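# Flip the far-facing closed unit on the belt

## Task

Find the closed unit whose terminal end currently faces the far rail and rotate it on the belt until it rests flat on its back, lying perpendicular across the belt, with the terminal end now facing the robot.

## Robot and tools

Robot. Two arms work over a table with a belt. left_arm has its base at (+0.045, +0.275, +0.003) m in the scene frame and carries a left hand. right_arm has its base at (-0.023, -0.249, +0.050) m and carries a right hand. Both bases are turned almost not at all (quat_wxyz near identity). A post stands on the floor behind them. Loose objects may now and then get a short push from outside.

Frames. Scene frame: origin at table-top height, halfway between the nominal bases; +x points out over the table, +y toward left_arm, +z up. Arm names do not match image sides. Every arm reading (end_effector_position in m, end_effector_quat_wxyz, Hand target, velocities) is in that arm's own base frame. Fixed cameras and the table use the scene frame. Printed poses can be a few cm off, more at long reach.

Hand point. It sits 0.05 m in front of the palm and 0.15 m out from the wrist face along the fingers. Its +z runs along straight fingers, +y out of the palm. +x runs across the palm away from the thumb on the right hand, toward the thumb on the left hand. Straight fingertips end 0.06 to 0.07 m past the point along +z; finger centre lines are 0.06 m behind it along -y. A wrist bracket on the little-finger side can strike things.

Row layout (execute_actions and move). One row is 28 numbers, each in [-1, 1], always for both arms: left_arm dx, dy, dz, rx, ry, rz, then left hand little, ring, middle, index, thumb_bend, thumb_turn, force_limit, speed; then the same 14 for right_arm. The six pose numbers are an offset, not a pose: they count from that arm's Hand target when the action or move begins, along that arm's base axes, and rotation turns about the Hand target position. 1.0 means 0.6 m for dx, dy, dz and 180 degrees for rx, ry, rz, which form one rotation vector. Rows inside one action all count from the same start; a new action or call starts from the updated Hand target, so repeating an offset moves further. Six zeros request nothing new. A translation longer than 1.0 is scaled back. Commanded orientation is clipped each step to within 40 degrees of the measured one.

Hand numbers are absolute targets: +1 open/straight, -1 closed. thumb_turn -1 puts the thumb in front of the palm, opposite the fingers; +1 puts it beside the palm. force_limit maps -1..+1 to about 0..10 N at the fingertip (0..15 N for the two thumb motors). speed rises from near 0 at -1 to full at +0.48 and stays full above. For a soft grip close at speed -0.94 or below. There is no 'unchanged' code: to keep a hand as it is, resend the eight numbers of its last executed row; before any row has run for it, send hand_measured plus hand_force_limit and hand_speed. Grips: thumb opposed holds about 0.035 to 0.065 m thick, a handle down to 0.025 m, and a thumb-tip to index-pad pinch a light item up to about 0.08 m. To squeeze harder, raise force_limit and send a target more closed than hand_measured; to loosen, send one more open.

Tools.
execute_actions: actions is a list of actions; each action is a table of up to 15 rows, one row per 1/30 s step; a shorter table repeats its last row to step 15. cameras lists camera names, ["all"] or []; images arrive only if actions is empty or cameras is given.
move: target is one row or a list of up to 15 rows, every one offset from the same starting Hand targets. speed in m/s per arm path, 0.002 to 4.3, default 0.25 (turns up to twice that in rad/s), one value or one per target. blend in m rounds corners of a list; 0 stops at each. blocking=false returns after about 0.5 s while motion continues. All paths share a 10 s cap. Paths ignore obstacles and the other arm; faster moves lag, stray and hit harder.
wait: seconds 0 to 3600; sends nothing new.
stop: brakes a running move.
zoom_image: camera (cam_head_left, cam_head_right or cam_high) and region [x0, y0, x1, y1] in pixels, at most 504 by 504, from that camera's newest image.
show_instructions: shows the reference pages. finished_scene: ends the scene (scene 1), irreversible.

Results. Each call gives robot state: end_effector_position, end_effector_quat_wxyz, Hand target (last commanded pose after clipping), joint positions, velocities and torques (torques carry offsets and noise; numbers 3 and 4 wrap at ±28 N m). Per hand, six values in motor order: hand_measured, hand_stopped_by (moving, target, force, stalled, fault) and hand_load_n (positive when pushed open; near 0 after a lost grip), plus hand_force_limit and hand_speed. A move adds a 'move:' line: done, off_target, moving, held or fault, and limits such as paced or held. Hands often rest 1 to 3 cm (sometimes 5) below or short of the command from friction and sag; this alone is not contact. A following execute_actions call, even with zero offsets, re-requests the target; otherwise send the remaining gap as an offset.

Joint ranges (rad): waist -2.880..2.880, shoulder 0.000..3.142, elbow 0.000..3.019, wrist pitch -1.693..1.571, wrist yaw -1.571..1.571, wrist roll -2.094..2.094. Cameras cam_head_left, cam_head_right, cam_high are 672x504.

Avoid: dropping the unit even slightly, releasing it while moving, slamming or ramming fixed or heavy items, hard pushes, heavy finger loads, any object leaving the table, and any contact between the two arms or hands (closing one hand on the other counts). Stretched or straining arms heat motors: MOTOR HOT appears at 85 °C and at 100 °C that arm drops and halts for 30 to 60 s. To end a push, command the target back beyond the hand point.

Each tool is called after "Emit:" as name([rows], argument=value, ...), one row to a line, values as JSON.

Reference images:

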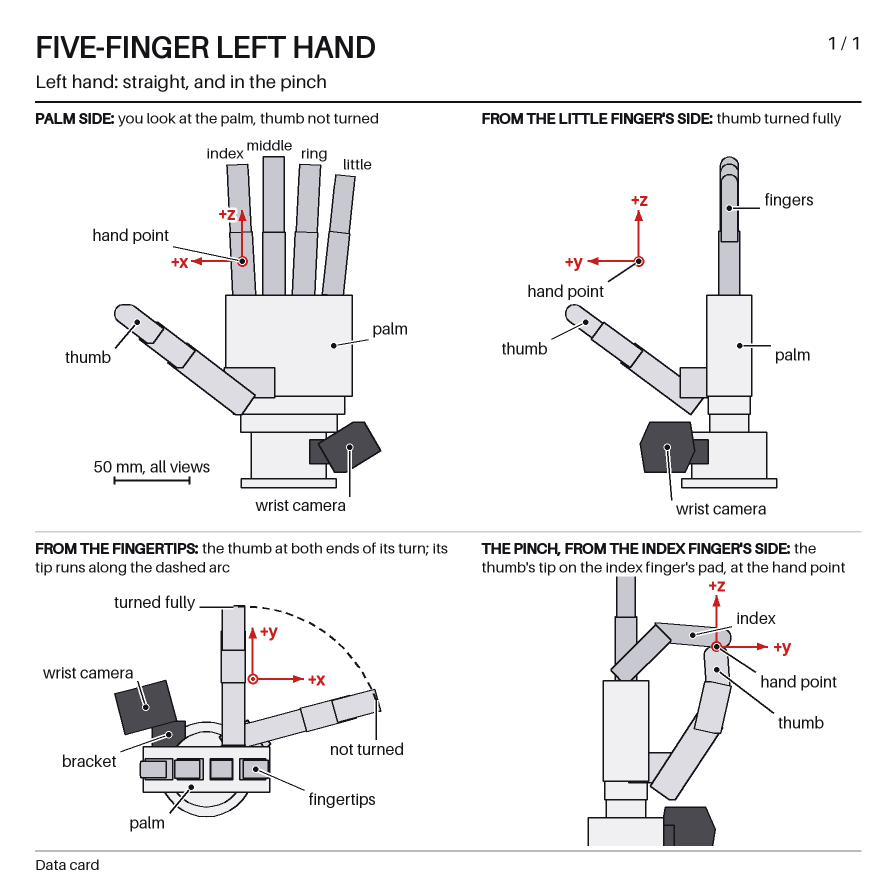

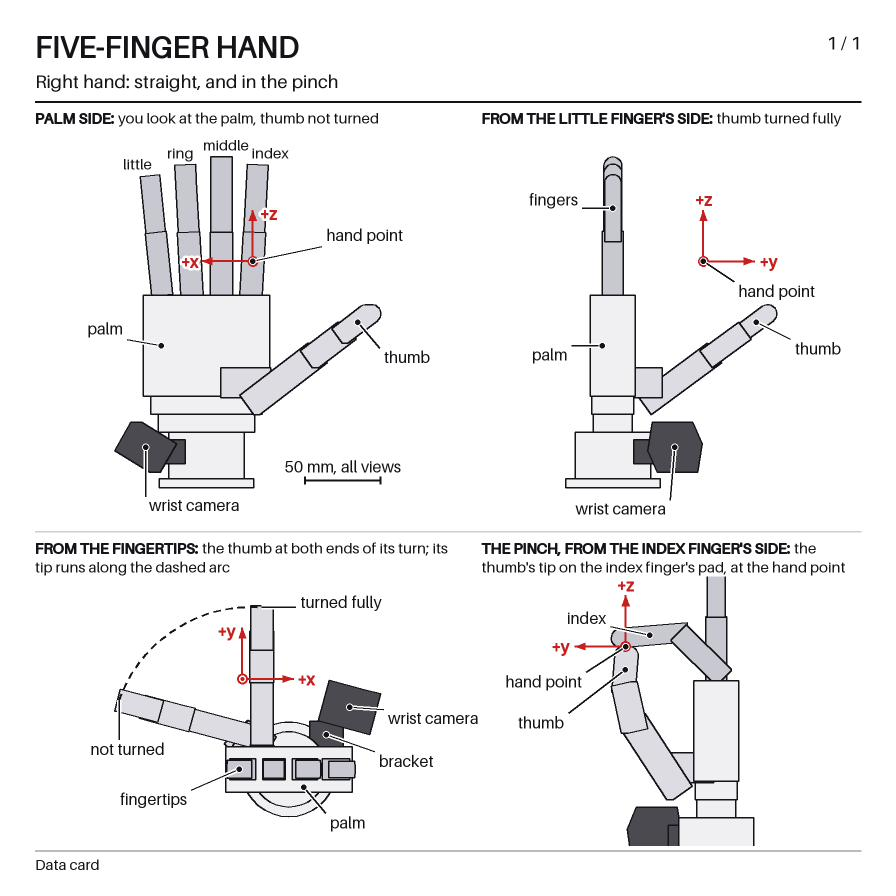

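## Session

Emit:
execute_actions(actions=[])

Scene clock: 0.00 s.
left_arm: end_effector_position=(+0.5521, -0.2755, +0.1482) hand_measured=(+1.000, +1.000, +1.000, +1.000, +1.000, +1.000) hand_load_n=(+0.0, +0.0, +0.0, +0.0, +0.0, +0.0) hand_stopped_by=(target, target, target, target, target, target) hand_force_limit=0.00 hand_speed=-0.80 end_effector_quat_wxyz=(+0.017, -0.588, +0.808, +0.012) | right_arm: end_effector_position=(+0.7295, +0.0353, +0.1251) hand_measured=(+1.000, +1.000, +1.000, +1.000, +1.000, +1.000) hand_load_n=(-0.5, +0.0, +0.0, +0.0, +0.0, +0.0) hand_stopped_by=(target, target, target, target, target, target) hand_force_limit=0.00 hand_speed=-0.80 end_effector_quat_wxyz=(+0.254, +0.013, +0.967, +0.012)
Joint positions: left_arm=[-0.416 2.172 2.207 -1.608 -0.042 -0.103] | right_arm=[-0.044 1.902 1.57 -0.726 -0.038 1.564]
Joint velocities: within noise
Joint torques (N m): no reading
Motor temperatures (°C): left_arm=[33 28 25 28 33 22] | right_arm=[29 30 27 30 28 28]
Heat: left arm: hottest waist 33 °C; right arm: hottest shoulder 30 °C.
Hand target: left_arm +0.5557, -0.2771, +0.1437; +0.017, -0.588, +0.808, +0.012 | right_arm +0.7367, +0.0350, +0.1314; +0.262, +0.013, +0.965, +0.012

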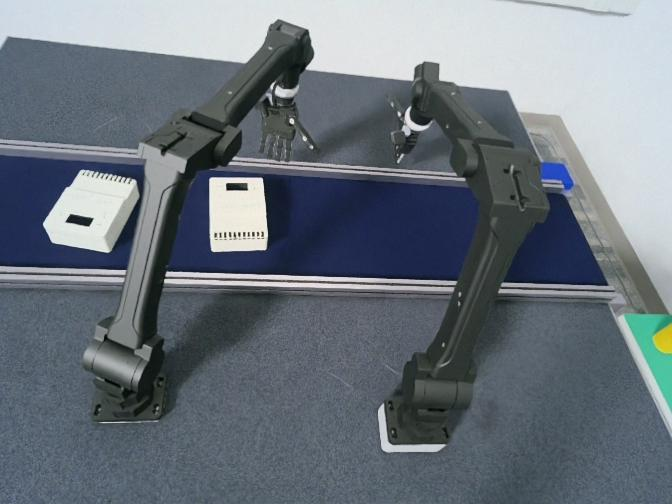

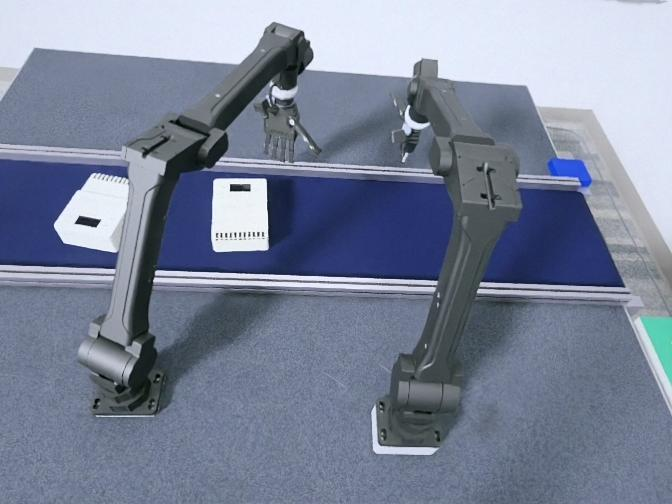

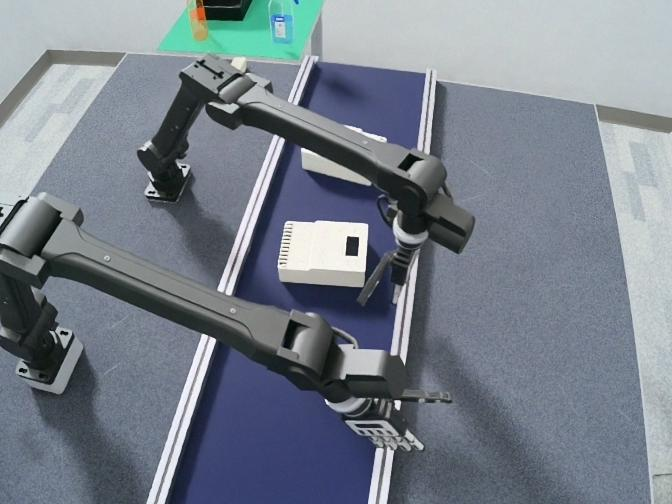

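Emit:
zoom_image(camera="cam_head_left", region=[20, 140, 320, 280])

Emit:
zoom_image(camera="cam_high", region=[240, 90, 480, 310])

Emit:
zoom_image(camera="cam_head_right", region=[20, 140, 320, 280])

Scaled by 1.680 from the camera's image (finer frame: 960x720).

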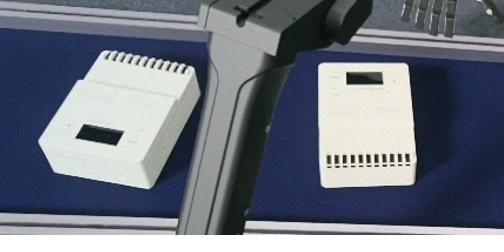

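Scaled by 2.100 from the camera's image (finer frame: 960x720).

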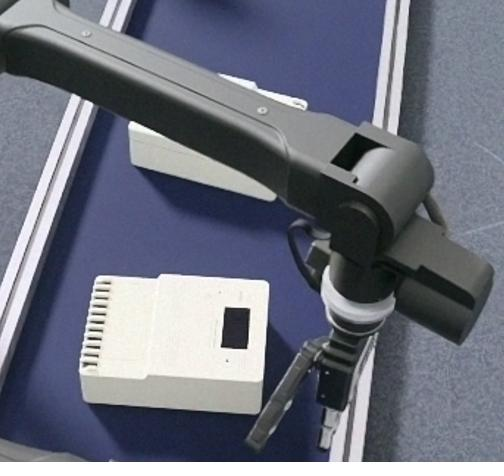

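Scaled by 1.680 from the camera's image (finer frame: 960x720).

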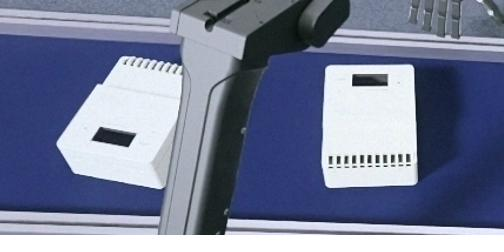

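Emit:
move([
  [0,0,0.1938,0,0,0,1,1,1,1,1,1,0,-0.8,0,0,0,0,0,0,1,1,1,1,1,1,0,-0.8],
  [-0.0395,0.9118,0.1938,0,0,0.533,1,1,1,1,1,1,0,-0.8,0,0,0,0,0,0,1,1,1,1,1,1,0,-0.8],
], blend=[0.03,0], cameras=["all"])

Scene clock: 50.77 s.
left_arm: end_effector_position=(+0.5205, +0.2665, +0.2575) hand_measured=(+1.000, +1.000, +1.000, +1.000, +1.000, +1.000) hand_load_n=(+0.0, +0.0, +0.0, +0.0, +0.0, +0.0) hand_stopped_by=(target, target, target, target, target, target) hand_force_limit=0.00 hand_speed=-0.80 end_effector_quat_wxyz=(-0.021, +0.994, -0.103, +0.008) | right_arm: end_effector_position=(+0.7295, +0.0353, +0.1251) hand_measured=(+1.000, +1.000, +1.000, +1.000, +1.000, +1.000) hand_load_n=(+0.0, +0.0, +0.0, +0.0, +0.0, +0.0) hand_stopped_by=(target, target, target, target, target, target) hand_force_limit=0.00 hand_speed=-0.80 end_effector_quat_wxyz=(+0.254, +0.013, +0.967, +0.012)
Joint positions: left_arm=[0.577 1.92 2.09 -1.702 -0.022 -0.787] | right_arm=[-0.044 1.902 1.57 -0.726 -0.038 1.564]
Joint torques (N m): left_arm=[2.2 -14.56 12 -0.01 -0.05 -0.1] | right_arm=[1.14 -19.37 11.63 0.81 -0.05 0.09]
Motor temperatures (°C): left_arm=[33 32 32 27 32 22] | right_arm=[29 31 36 30 28 28]
Heat: left arm: hottest waist 33 °C; right arm: hottest elbow 36 °C.
Hand target: left_arm +0.5320, +0.2700, +0.2599; -0.002, +0.994, -0.104, -0.021 | right_arm +0.7367, +0.0350, +0.1314; +0.262, +0.013, +0.965, +0.012
Off the commanded pose: left_arm 0.012 m, 4 deg | right_arm 0.010 m, 1 deg.
joint sent to its limit (left arm) — joint 4 (wrist pitch), lower limit. The joint targets are off in orientation, not in position.
move: off_target (left_arm)

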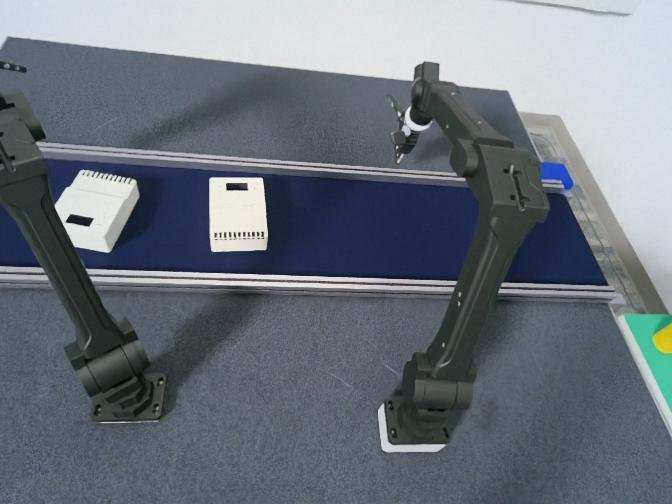

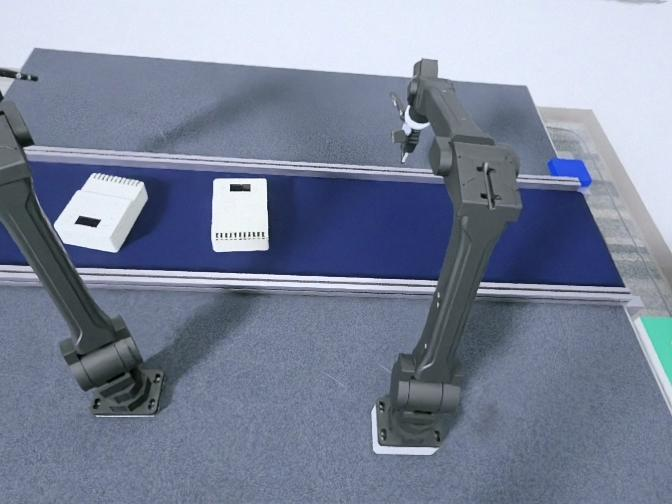

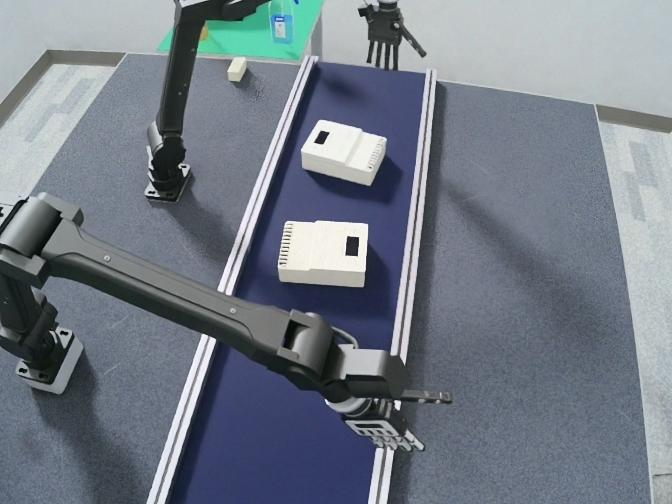

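Emit:
zoom_image(camera="cam_high", region=[270, 100, 430, 300])

Emit:
zoom_image(camera="cam_head_left", region=[20, 140, 180, 300])

Emit:
zoom_image(camera="cam_head_right", region=[20, 140, 180, 300])

Scaled by 2.520 from the camera's image (finer frame: 960x720).

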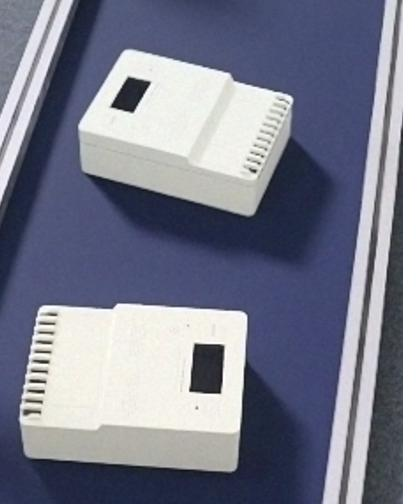

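Scaled by 3.150 from the camera's image (finer frame: 960x720).

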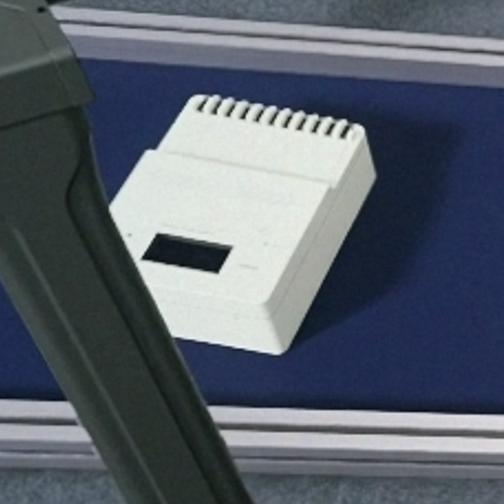

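Scaled by 3.150 from the camera's image (finer frame: 960x720).

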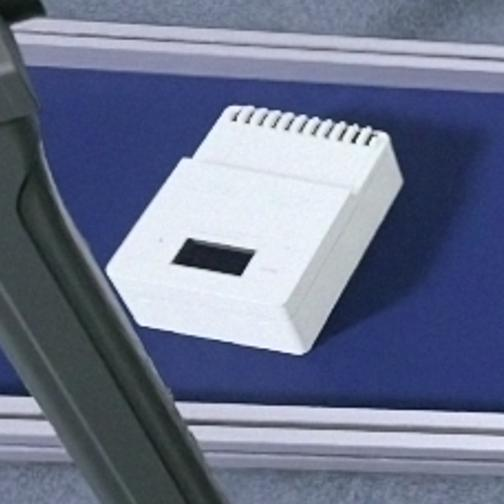

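Emit:
move([
  [-0.0267,-0.0667,0,0,0,0.0133,1,1,1,1,1,1,0,-0.8,0,0,0,0,0,0,1,1,1,1,1,1,0,-0.8],
  [-0.0267,-0.0667,-0.2667,0,0,0.0133,1,1,1,1,1,1,0,-0.8,0,0,0,0,0,0,1,1,1,1,1,1,0,-0.8],
], blend=[0.02,0], speed=0.15, cameras=["all"])

Emit:
zoom_image(camera="cam_high", region=[270, 20, 470, 220])

Scene clock: 72.10 s.
left_arm: end_effector_position=(+0.5166, +0.2310, +0.1138) hand_measured=(+1.000, +1.000, +1.000, +1.000, +1.000, +1.000) hand_load_n=(+0.0, +0.0, +0.0, +0.0, -0.5, +0.0) hand_stopped_by=(target, target, target, target, target, target) hand_force_limit=0.00 hand_speed=-0.80 end_effector_quat_wxyz=(-0.007, +0.996, -0.087, -0.012) | right_arm: end_effector_position=(+0.7295, +0.0353, +0.1251) hand_measured=(+1.000, +1.000, +1.000, +1.000, +1.000, +1.000) hand_load_n=(+0.0, +0.0, +0.0, +0.0, +0.0, +0.0) hand_stopped_by=(target, target, target, target, target, target) hand_force_limit=0.00 hand_speed=-0.80 end_effector_quat_wxyz=(+0.254, +0.013, +0.967, +0.012)
Joint positions: left_arm=[0.529 1.9 1.679 -1.362 -0.026 -0.869] | right_arm=[-0.044 1.902 1.57 -0.726 -0.038 1.564]
Joint torques (N m): left_arm=[2.43 -14.39 7.36 0.49 -0.16 -0.09] | right_arm=[0.44 -18.67 11.54 1.24 -0.08 0.07]
Heat: left arm: hottest shoulder 33 °C; right arm: hottest elbow 37 °C.
Hand target: left_arm +0.5160, +0.2301, +0.0999; -0.002, +0.996, -0.083, -0.021 | right_arm +0.7367, +0.0350, +0.1314; +0.262, +0.013, +0.965, +0.012
Off the commanded pose: left_arm 0.014 m, 1 deg | right_arm 0.010 m, 1 deg.
move: off_target (left_arm)

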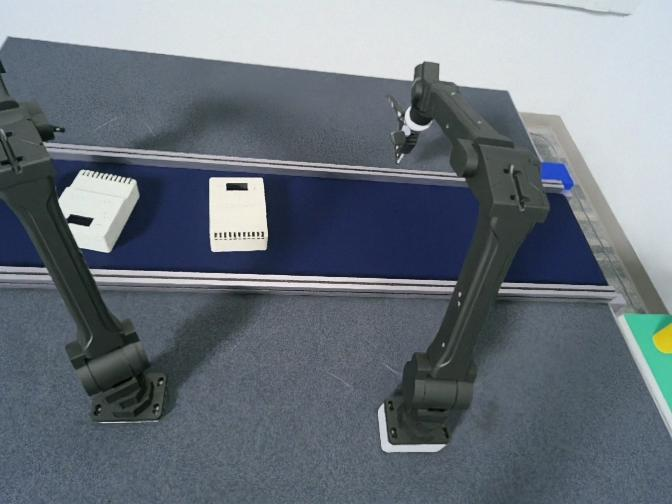

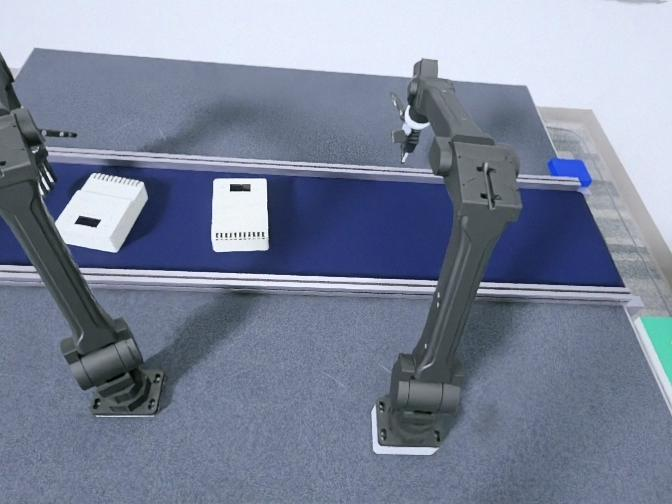

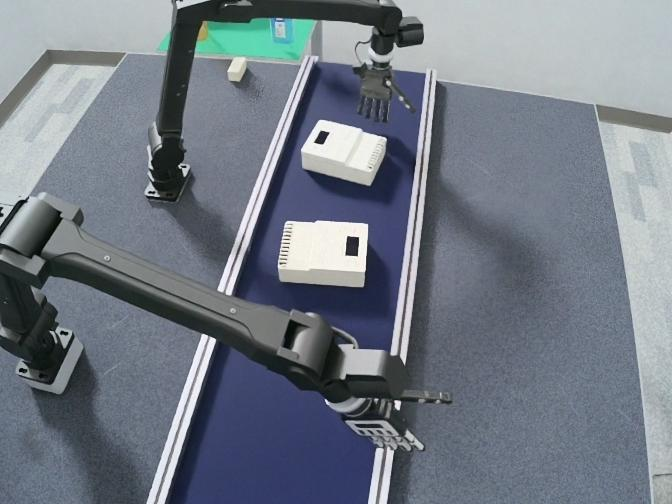

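Scaled by 2.520 from the camera's image (finer frame: 960x720).

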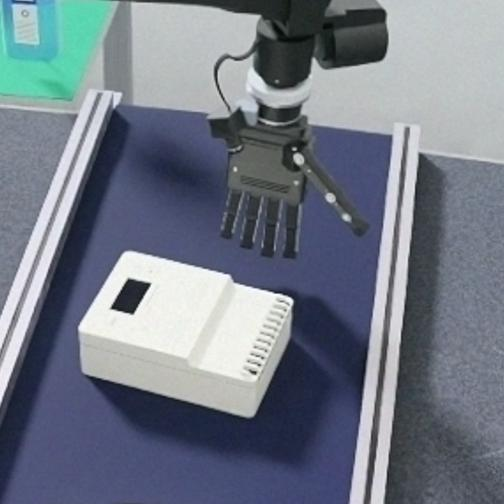

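Emit:
move([
  [0.0317,-0.0585,0,0,0,0,1,1,1,1,1,1,0,-0.8,0,0,0,0,0,0,1,1,1,1,1,1,0,-0.8],
  [0.0317,-0.0585,-0.0415,0,0,0,1,1,1,1,1,1,0,-0.8,0,0,0,0,0,0,1,1,1,1,1,1,0,-0.8],
], speed=0.1, cameras=["all"])

Emit:
zoom_image(camera="cam_high", region=[270, 20, 470, 220])

Scene clock: 87.53 s.
left_arm: end_effector_position=(+0.5375, +0.1944, +0.0921) hand_measured=(+1.000, +1.000, +1.000, +1.000, +1.000, +1.000) hand_load_n=(+0.0, +0.0, +0.0, +0.0, +0.0, +0.0) hand_stopped_by=(target, target, target, target, target, target) hand_force_limit=0.00 hand_speed=-0.80 end_effector_quat_wxyz=(-0.009, +0.996, -0.089, -0.010) | right_arm: end_effector_position=(+0.7295, +0.0353, +0.1251) hand_measured=(+1.000, +1.000, +1.000, +1.000, +1.000, +1.000) hand_load_n=(+0.0, +0.0, +0.0, +0.0, -0.5, +0.0) hand_stopped_by=(target, target, target, target, target, target) hand_force_limit=0.00 hand_speed=-0.80 end_effector_quat_wxyz=(+0.254, +0.013, +0.967, +0.012)
Joint positions: left_arm=[0.456 1.913 1.642 -1.307 -0.025 -0.937] | right_arm=[-0.044 1.902 1.57 -0.726 -0.038 1.564]
Joint torques (N m): left_arm=[2.78 -14.04 7.08 0.53 -0.11 -0.09] | right_arm=[0.73 -19.08 11.81 1.1 -0.1 0.06]
Heat: left arm: hottest shoulder 33 °C; right arm: hottest elbow 38 °C.
Hand target: left_arm +0.5350, +0.1949, +0.0749; -0.002, +0.996, -0.084, -0.021 | right_arm +0.7367, +0.0350, +0.1314; +0.262, +0.013, +0.965, +0.012
Off the commanded pose: left_arm 0.017 m, 2 deg | right_arm 0.010 m, 1 deg.
move: off_target (left_arm)

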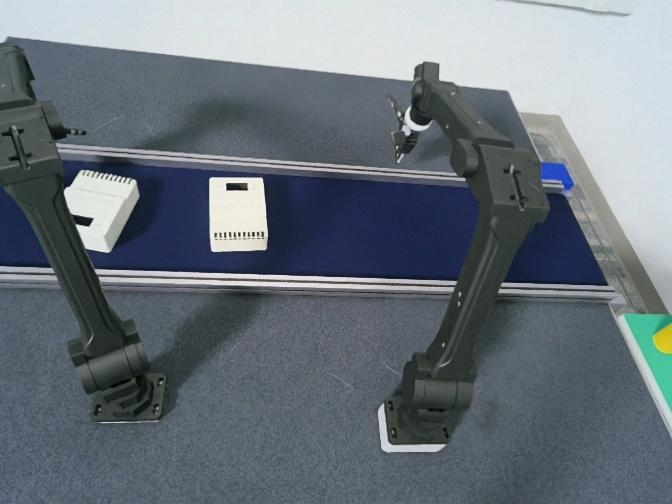

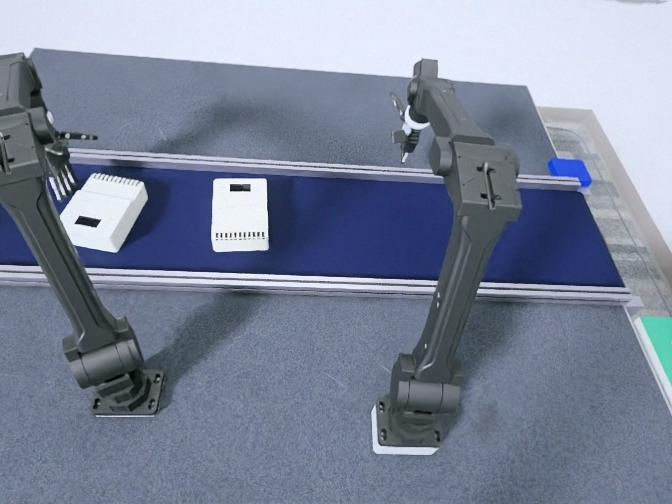

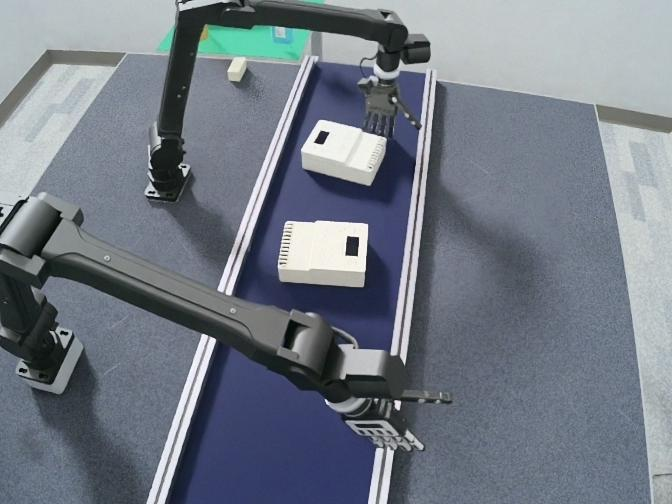

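Scaled by 2.520 from the camera's image (finer frame: 960x720).

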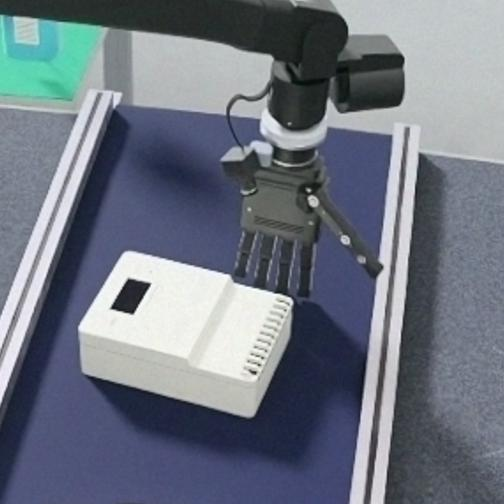

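Emit:
move([
  [-0.025,-0.0015,-0.0215,0,0,0,1,1,1,1,1,1,0,-0.8,0,0,0,0,0,0,1,1,1,1,1,1,0,-0.8],
  [-0.0283,-0.0515,-0.0215,0,0,0,1,1,1,1,1,1,0,-0.8,0,0,0,0,0,0,1,1,1,1,1,1,0,-0.8],
  [-0.0358,-0.0915,-0.0215,0,0,-0.0556,1,1,1,1,1,1,0,-0.8,0,0,0,0,0,0,1,1,1,1,1,1,0,-0.8],
  [-0.0503,-0.1293,-0.0215,0,0,-0.1111,1,1,1,1,1,1,0,-0.8,0,0,0,0,0,0,1,1,1,1,1,1,0,-0.8],
  [-0.071,-0.1642,-0.0215,0,0,-0.1667,1,1,1,1,1,1,0,-0.8,0,0,0,0,0,0,1,1,1,1,1,1,0,-0.8],
  [-0.0975,-0.195,-0.0215,0,0,-0.2222,1,1,1,1,1,1,0,-0.8,0,0,0,0,0,0,1,1,1,1,1,1,0,-0.8],
], speed=[0.06,0.05,0.05,0.05,0.05,0.05], blend=[0.005,0.003,0.01,0.01,0.01,0], cameras=["all"])

Emit:
zoom_image(camera="cam_high", region=[270, 20, 470, 220])

Scene clock: 104.77 s.
left_arm: end_effector_position=(+0.4913, +0.1020, +0.0857) hand_measured=(+1.000, +1.000, +1.000, +1.000, +1.000, +1.000) hand_load_n=(+0.0, +0.0, +0.0, +0.0, +0.0, +0.0) hand_stopped_by=(target, target, target, target, target, target) hand_force_limit=0.00 hand_speed=-0.80 end_effector_quat_wxyz=(-0.039, +0.917, -0.396, +0.002) | right_arm: end_effector_position=(+0.7295, +0.0353, +0.1251) hand_measured=(+1.000, +1.000, +1.000, +1.000, +1.000, +1.000) hand_load_n=(+0.0, +0.0, +0.0, +0.0, +0.0, +0.0) hand_stopped_by=(target, target, target, target, target, target) hand_force_limit=0.00 hand_speed=-0.80 end_effector_quat_wxyz=(+0.254, +0.013, +0.967, +0.012)
Joint positions: left_arm=[0.292 1.777 1.433 -1.173 -0.057 -0.461] | right_arm=[-0.044 1.902 1.57 -0.726 -0.038 1.564]
Joint torques (N m): left_arm=[0.26 -12.1 5.04 -0.09 0.48 0.16] | right_arm=[1.38 -20.37 11.6 1.21 -0.06 0.1]
Heat: left arm: hottest shoulder 33 °C; right arm: hottest elbow 39 °C.
Hand target: left_arm +0.4766, +0.0781, +0.0621; -0.009, +0.908, -0.419, -0.019 | right_arm +0.7367, +0.0350, +0.1314; +0.262, +0.013, +0.965, +0.012
Off the commanded pose: left_arm 0.037 m, 5 deg | right_arm 0.010 m, 1 deg.
move: off_target (left_arm)

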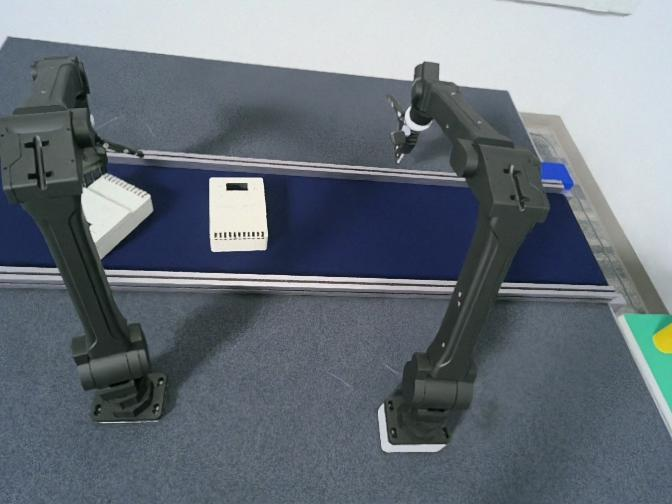

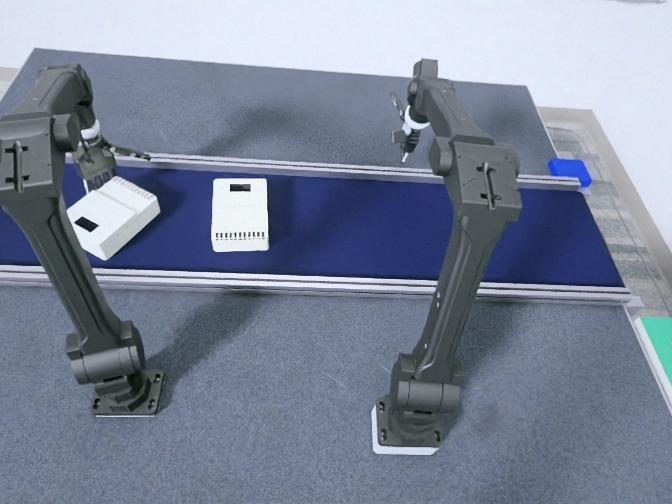

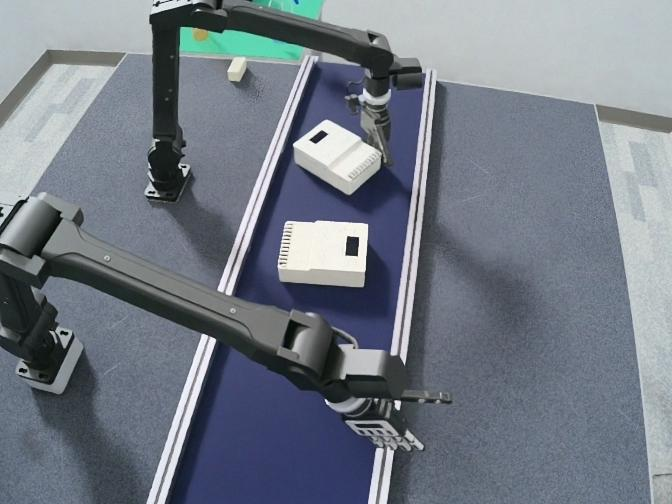

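Scaled by 2.520 from the camera's image (finer frame: 960x720).

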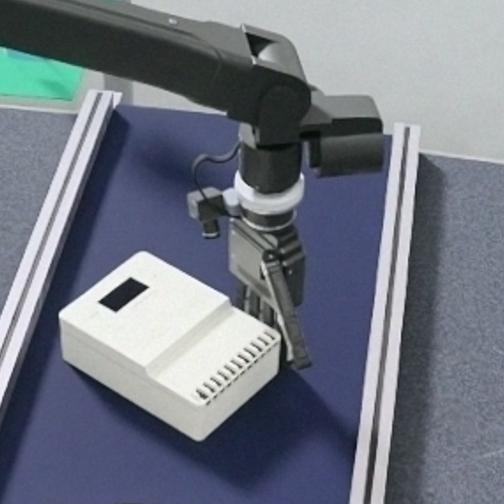

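Emit:
zoom_image(camera="cam_head_right", region=[20, 140, 180, 300])

Scaled by 3.150 from the camera's image (finer frame: 960x720).

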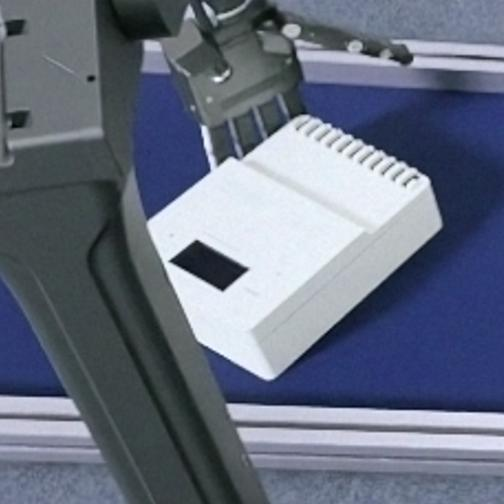

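Emit:
move([
  [0.0332,0.0698,-0.0118,0,0,0.1083,1,1,1,1,1,1,0,-0.8,0,0,0,0,0,0,1,1,1,1,1,1,0,-0.8],
  [0.0023,0.0165,-0.0118,0,0,0.1083,1,1,1,1,1,1,0,-0.8,0,0,0,0,0,0,1,1,1,1,1,1,0,-0.8],
  [-0.0358,-0.0268,-0.0118,0,0,0.025,1,1,1,1,1,1,0,-0.8,0,0,0,0,0,0,1,1,1,1,1,1,0,-0.8],
  [-0.0838,-0.0587,-0.0118,0,0,-0.0583,1,1,1,1,1,1,0,-0.8,0,0,0,0,0,0,1,1,1,1,1,1,0,-0.8],
  [-0.1198,-0.0725,-0.0118,0,0,-0.1139,1,1,1,1,1,1,0,-0.8,0,0,0,0,0,0,1,1,1,1,1,1,0,-0.8],
], speed=[0.08,0.05,0.05,0.05,0.05], blend=[0.003,0.003,0.01,0.01,0], cameras=["all"])

Emit:
zoom_image(camera="cam_high", region=[270, 20, 470, 220])

Emit:
zoom_image(camera="cam_head_right", region=[20, 140, 180, 300])

Scene clock: 134.40 s.
left_arm: end_effector_position=(+0.4301, +0.0535, +0.0819) hand_measured=(+1.000, +1.000, +1.000, +1.000, +1.000, +1.000) hand_load_n=(+0.0, +0.0, +0.0, +0.0, +0.0, +0.0) hand_stopped_by=(target, target, target, target, target, target) hand_force_limit=0.00 hand_speed=-0.80 end_effector_quat_wxyz=(-0.052, +0.831, -0.554, +0.012) | right_arm: end_effector_position=(+0.7295, +0.0353, +0.1251) hand_measured=(+1.000, +1.000, +1.000, +1.000, +1.000, +1.000) hand_load_n=(+0.0, -0.5, +0.5, +0.0, +0.0, +0.0) hand_stopped_by=(target, target, target, target, target, target) hand_force_limit=0.00 hand_speed=-0.80 end_effector_quat_wxyz=(+0.254, +0.013, +0.967, +0.012)
Joint positions: left_arm=[0.197 1.622 1.221 -1.079 -0.056 -0.196] | right_arm=[-0.044 1.902 1.57 -0.726 -0.038 1.564]
Joint torques (N m): left_arm=[0.62 -9.41 4.18 -0.47 0.32 0.19] | right_arm=[1.38 -19.9 11.71 0.84 -0.08 0.13]
Heat: left arm: hottest shoulder 33 °C; right arm: hottest elbow 40 °C.
Hand target: left_arm +0.4045, +0.0344, +0.0550; -0.012, +0.819, -0.574, -0.017 | right_arm +0.7367, +0.0350, +0.1314; +0.262, +0.013, +0.965, +0.012
Off the commanded pose: left_arm 0.042 m, 6 deg | right_arm 0.010 m, 1 deg.
move: off_target (left_arm)

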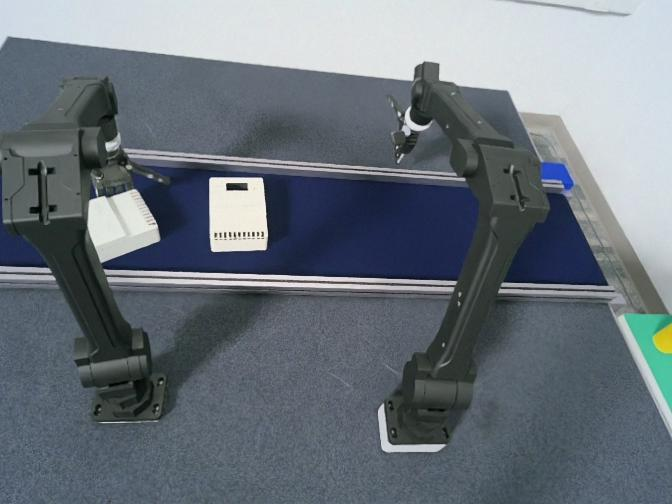

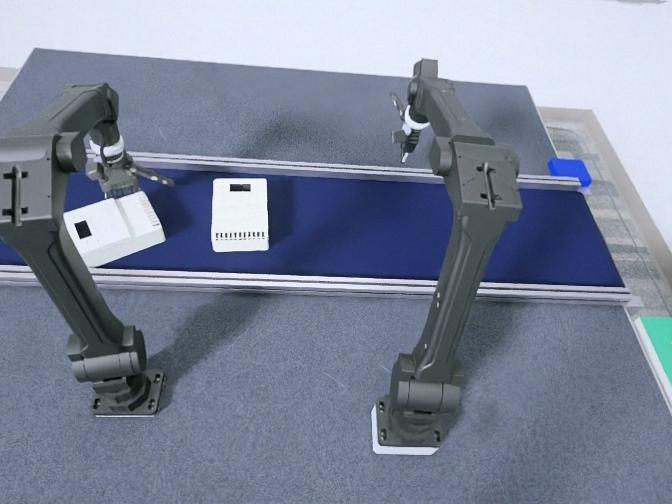

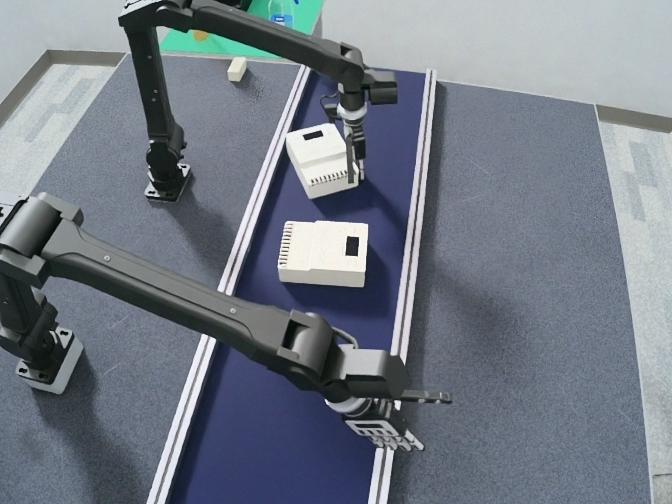

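Scaled by 2.520 from the camera's image (finer frame: 960x720).

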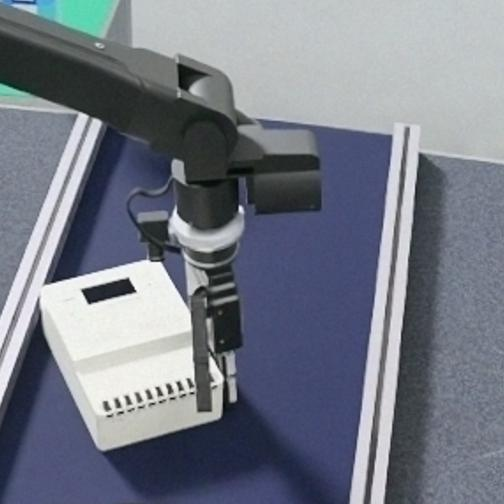

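Scaled by 3.150 from the camera's image (finer frame: 960x720).

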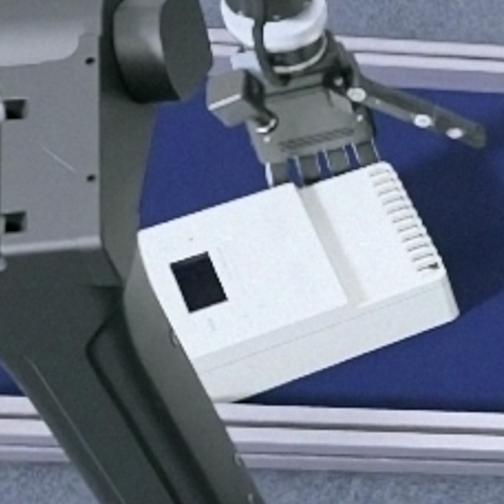

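Emit:
move([
  [0.1008,0.066,0,0,0,0,1,1,1,1,1,1,0,-0.8,0,0,0,0,0,0,1,1,1,1,1,1,0,-0.8],
  [0.1008,0.066,0.225,0,0,0,1,1,1,1,1,1,0,-0.8,0,0,0,0,0,0,1,1,1,1,1,1,0,-0.8],
  [-0.1842,-0.0673,0.225,0,0,0.0583,1,1,1,1,1,1,0,-0.8,0,0,0,0,0,0,1,1,1,1,1,1,0,-0.8],
  [-0.1842,-0.0673,0.0833,0,0,0.0583,1,1,1,1,1,1,0,-0.8,0,0,0,0,0,0,1,1,1,1,1,1,0,-0.8],
], speed=[0.1,0.15,0.15,0.1], blend=[0.01,0.02,0.02,0], cameras=["all"])

Emit:
zoom_image(camera="cam_high", region=[240, 40, 440, 240])

Emit:
zoom_image(camera="cam_head_right", region=[20, 140, 180, 300])

Scene clock: 155.60 s.
left_arm: end_effector_position=(+0.2957, -0.0021, +0.1116) hand_measured=(+1.000, +1.000, +1.000, +1.000, +1.000, +1.000) hand_load_n=(+0.0, +0.0, +0.0, +0.0, +0.0, +0.0) hand_stopped_by=(target, target, target, target, target, target) hand_force_limit=0.00 hand_speed=-0.80 end_effector_quat_wxyz=(-0.015, +0.868, -0.496, -0.013) | right_arm: end_effector_position=(+0.7295, +0.0353, +0.1251) hand_measured=(+1.000, +1.000, +1.000, +1.000, +1.000, +1.000) hand_load_n=(+0.0, +0.5, +0.0, +0.0, +0.0, -0.5) hand_stopped_by=(target, target, target, target, target, target) hand_force_limit=0.00 hand_speed=-0.80 end_effector_quat_wxyz=(+0.254, +0.013, +0.967, +0.012)
Joint positions: left_arm=[0.142 1.28 0.929 -1.223 -0.041 -0.391] | right_arm=[-0.044 1.902 1.57 -0.726 -0.038 1.564]
Joint torques (N m): left_arm=[1.79 -5.71 6.95 0.49 -0.07 -0.09] | right_arm=[1.14 -19.37 11.82 1.14 -0.08 0.1]
Heat: left arm: hottest shoulder 33 °C; right arm: hottest elbow 40 °C.
Hand target: left_arm +0.2941, -0.0059, +0.1049; -0.011, +0.868, -0.497, -0.018 | right_arm +0.7367, +0.0350, +0.1314; +0.262, +0.013, +0.965, +0.012
Off the commanded pose: left_arm 0.008 m, 1 deg | right_arm 0.010 m, 1 deg.
move: done

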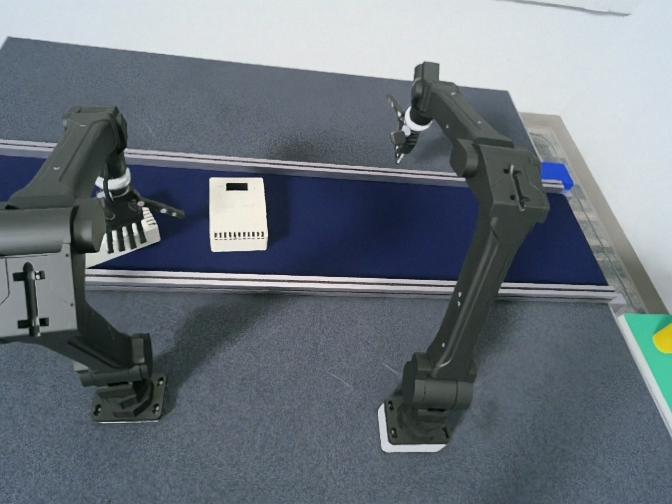

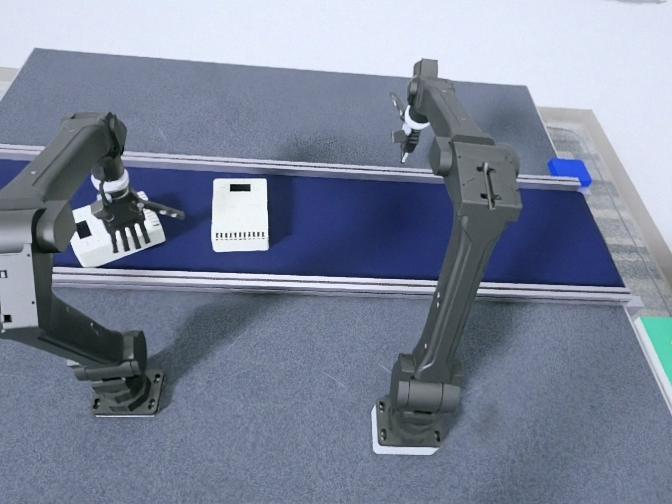

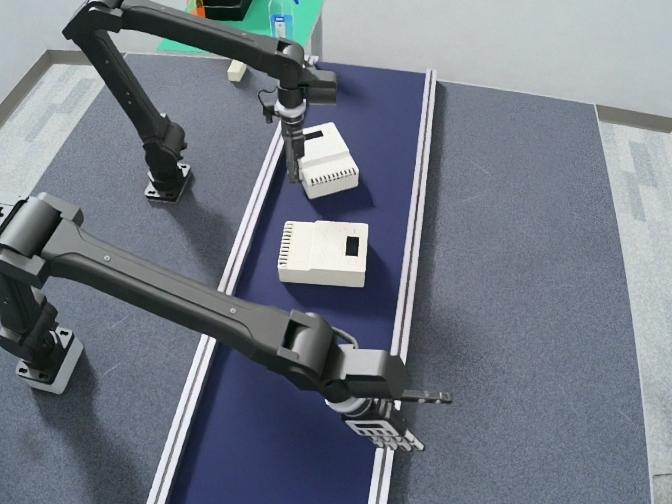

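Scaled by 2.520 from the camera's image (finer frame: 960x720).

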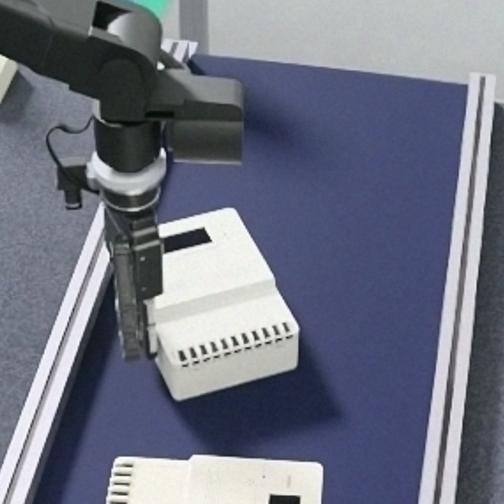

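Scaled by 3.150 from the camera's image (finer frame: 960x720).

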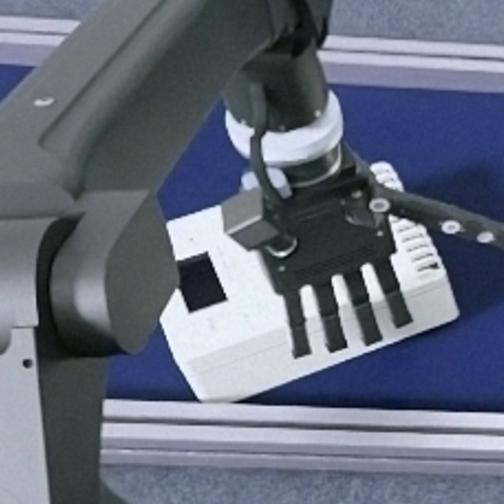

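Emit:
move([
  [-0.0115,-0.0067,0,0,0,0,1,1,1,1,1,1,0,-0.8,0,0,0,0,0,0,1,1,1,1,1,1,0,-0.8],
  [-0.0115,-0.0067,-0.0583,0,0,0,1,1,1,1,1,1,0,-0.8,0,0,0,0,0,0,1,1,1,1,1,1,0,-0.8],
  [0.0678,0.0392,-0.0583,0,0,0,1,1,1,1,1,1,0,-0.8,0,0,0,0,0,0,1,1,1,1,1,1,0,-0.8],
], speed=[0.05,0.05,0.04], blend=[0.003,0.003,0], cameras=["all"])

Emit:
zoom_image(camera="cam_high", region=[240, 40, 440, 240])

Emit:
zoom_image(camera="cam_head_right", region=[20, 140, 180, 300])

Scene clock: 166.33 s.
left_arm: end_effector_position=(+0.2992, +0.0011, +0.0875) hand_measured=(+1.000, +1.000, +0.998, +1.000, +1.000, +1.000) hand_load_n=(+0.0, +0.0, -17.5, +0.0, +0.0, +0.0) hand_stopped_by=(target, target, target, target, target, target) hand_force_limit=0.00 hand_speed=-0.80 end_effector_quat_wxyz=(+0.011, +0.860, -0.509, -0.031) | right_arm: end_effector_position=(+0.7295, +0.0353, +0.1251) hand_measured=(+1.000, +1.000, +1.000, +1.000, +1.000, +1.000) hand_load_n=(+0.0, +0.0, +0.0, +0.0, -0.5, +0.0) hand_stopped_by=(target, target, target, target, target, target) hand_force_limit=0.00 hand_speed=-0.80 end_effector_quat_wxyz=(+0.254, +0.013, +0.967, +0.012)
Joint positions: left_arm=[0.157 1.369 0.932 -1.196 -0.022 -0.347] | right_arm=[-0.044 1.902 1.57 -0.726 -0.038 1.564]
Joint torques (N m): left_arm=[4.19 -2.78 10.21 3.19 -0.73 -0.06] | right_arm=[1.32 -19.31 11.82 1.09 -0.06 0.08]
Motor temperatures (°C): left_arm=[32 32 30 26 31 22] | right_arm=[28 31 41 29 27 26]
Heat: left arm: hottest waist 32 °C; right arm: hottest elbow 41 °C.
Hand target: left_arm +0.3348, +0.0175, +0.0701; -0.011, +0.868, -0.497, -0.018 | right_arm +0.7367, +0.0350, +0.1314; +0.262, +0.013, +0.965, +0.012
Off the commanded pose: left_arm 0.043 m, 3 deg | right_arm 0.010 m, 1 deg.
move: off_target (left_arm)

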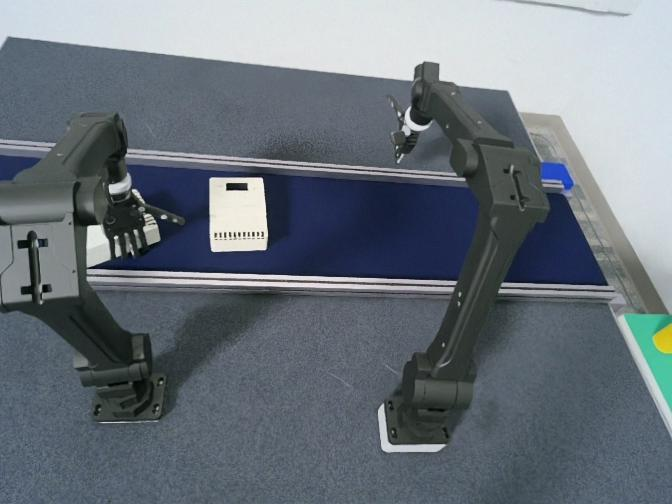

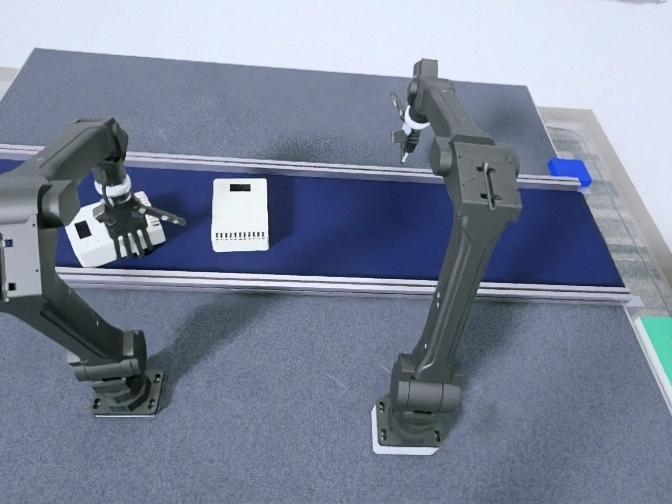

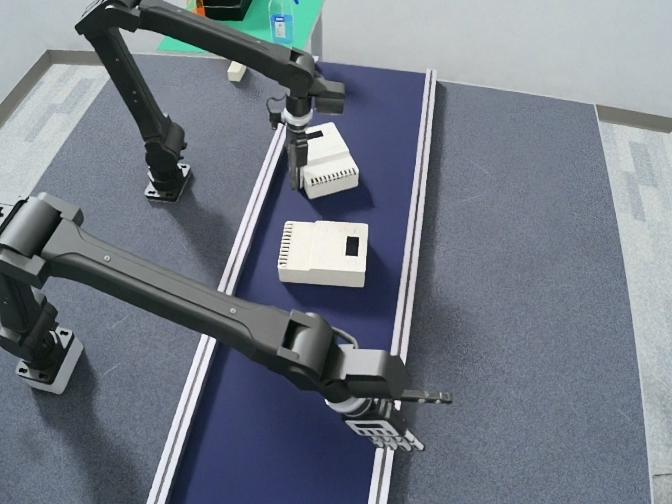

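Scaled by 2.520 from the camera's image (finer frame: 960x720).

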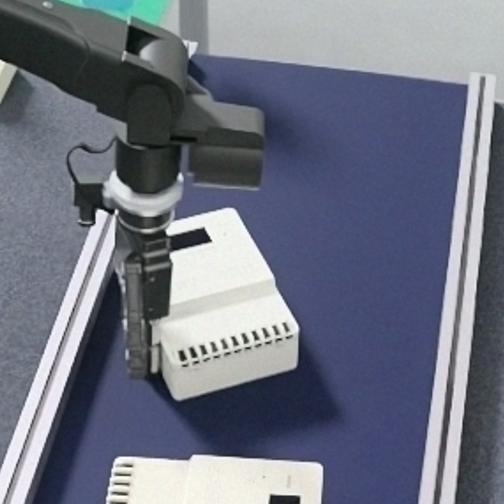

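Scaled by 3.150 from the camera's image (finer frame: 960x720).

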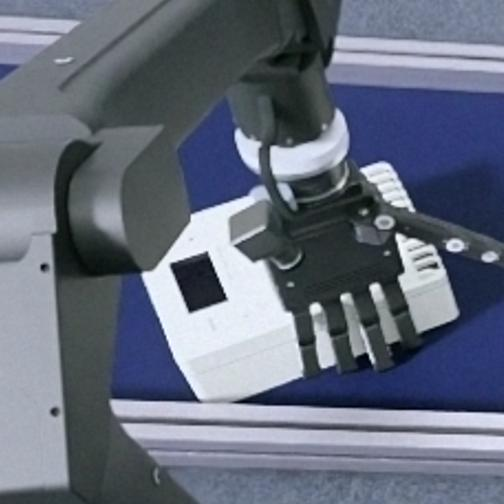

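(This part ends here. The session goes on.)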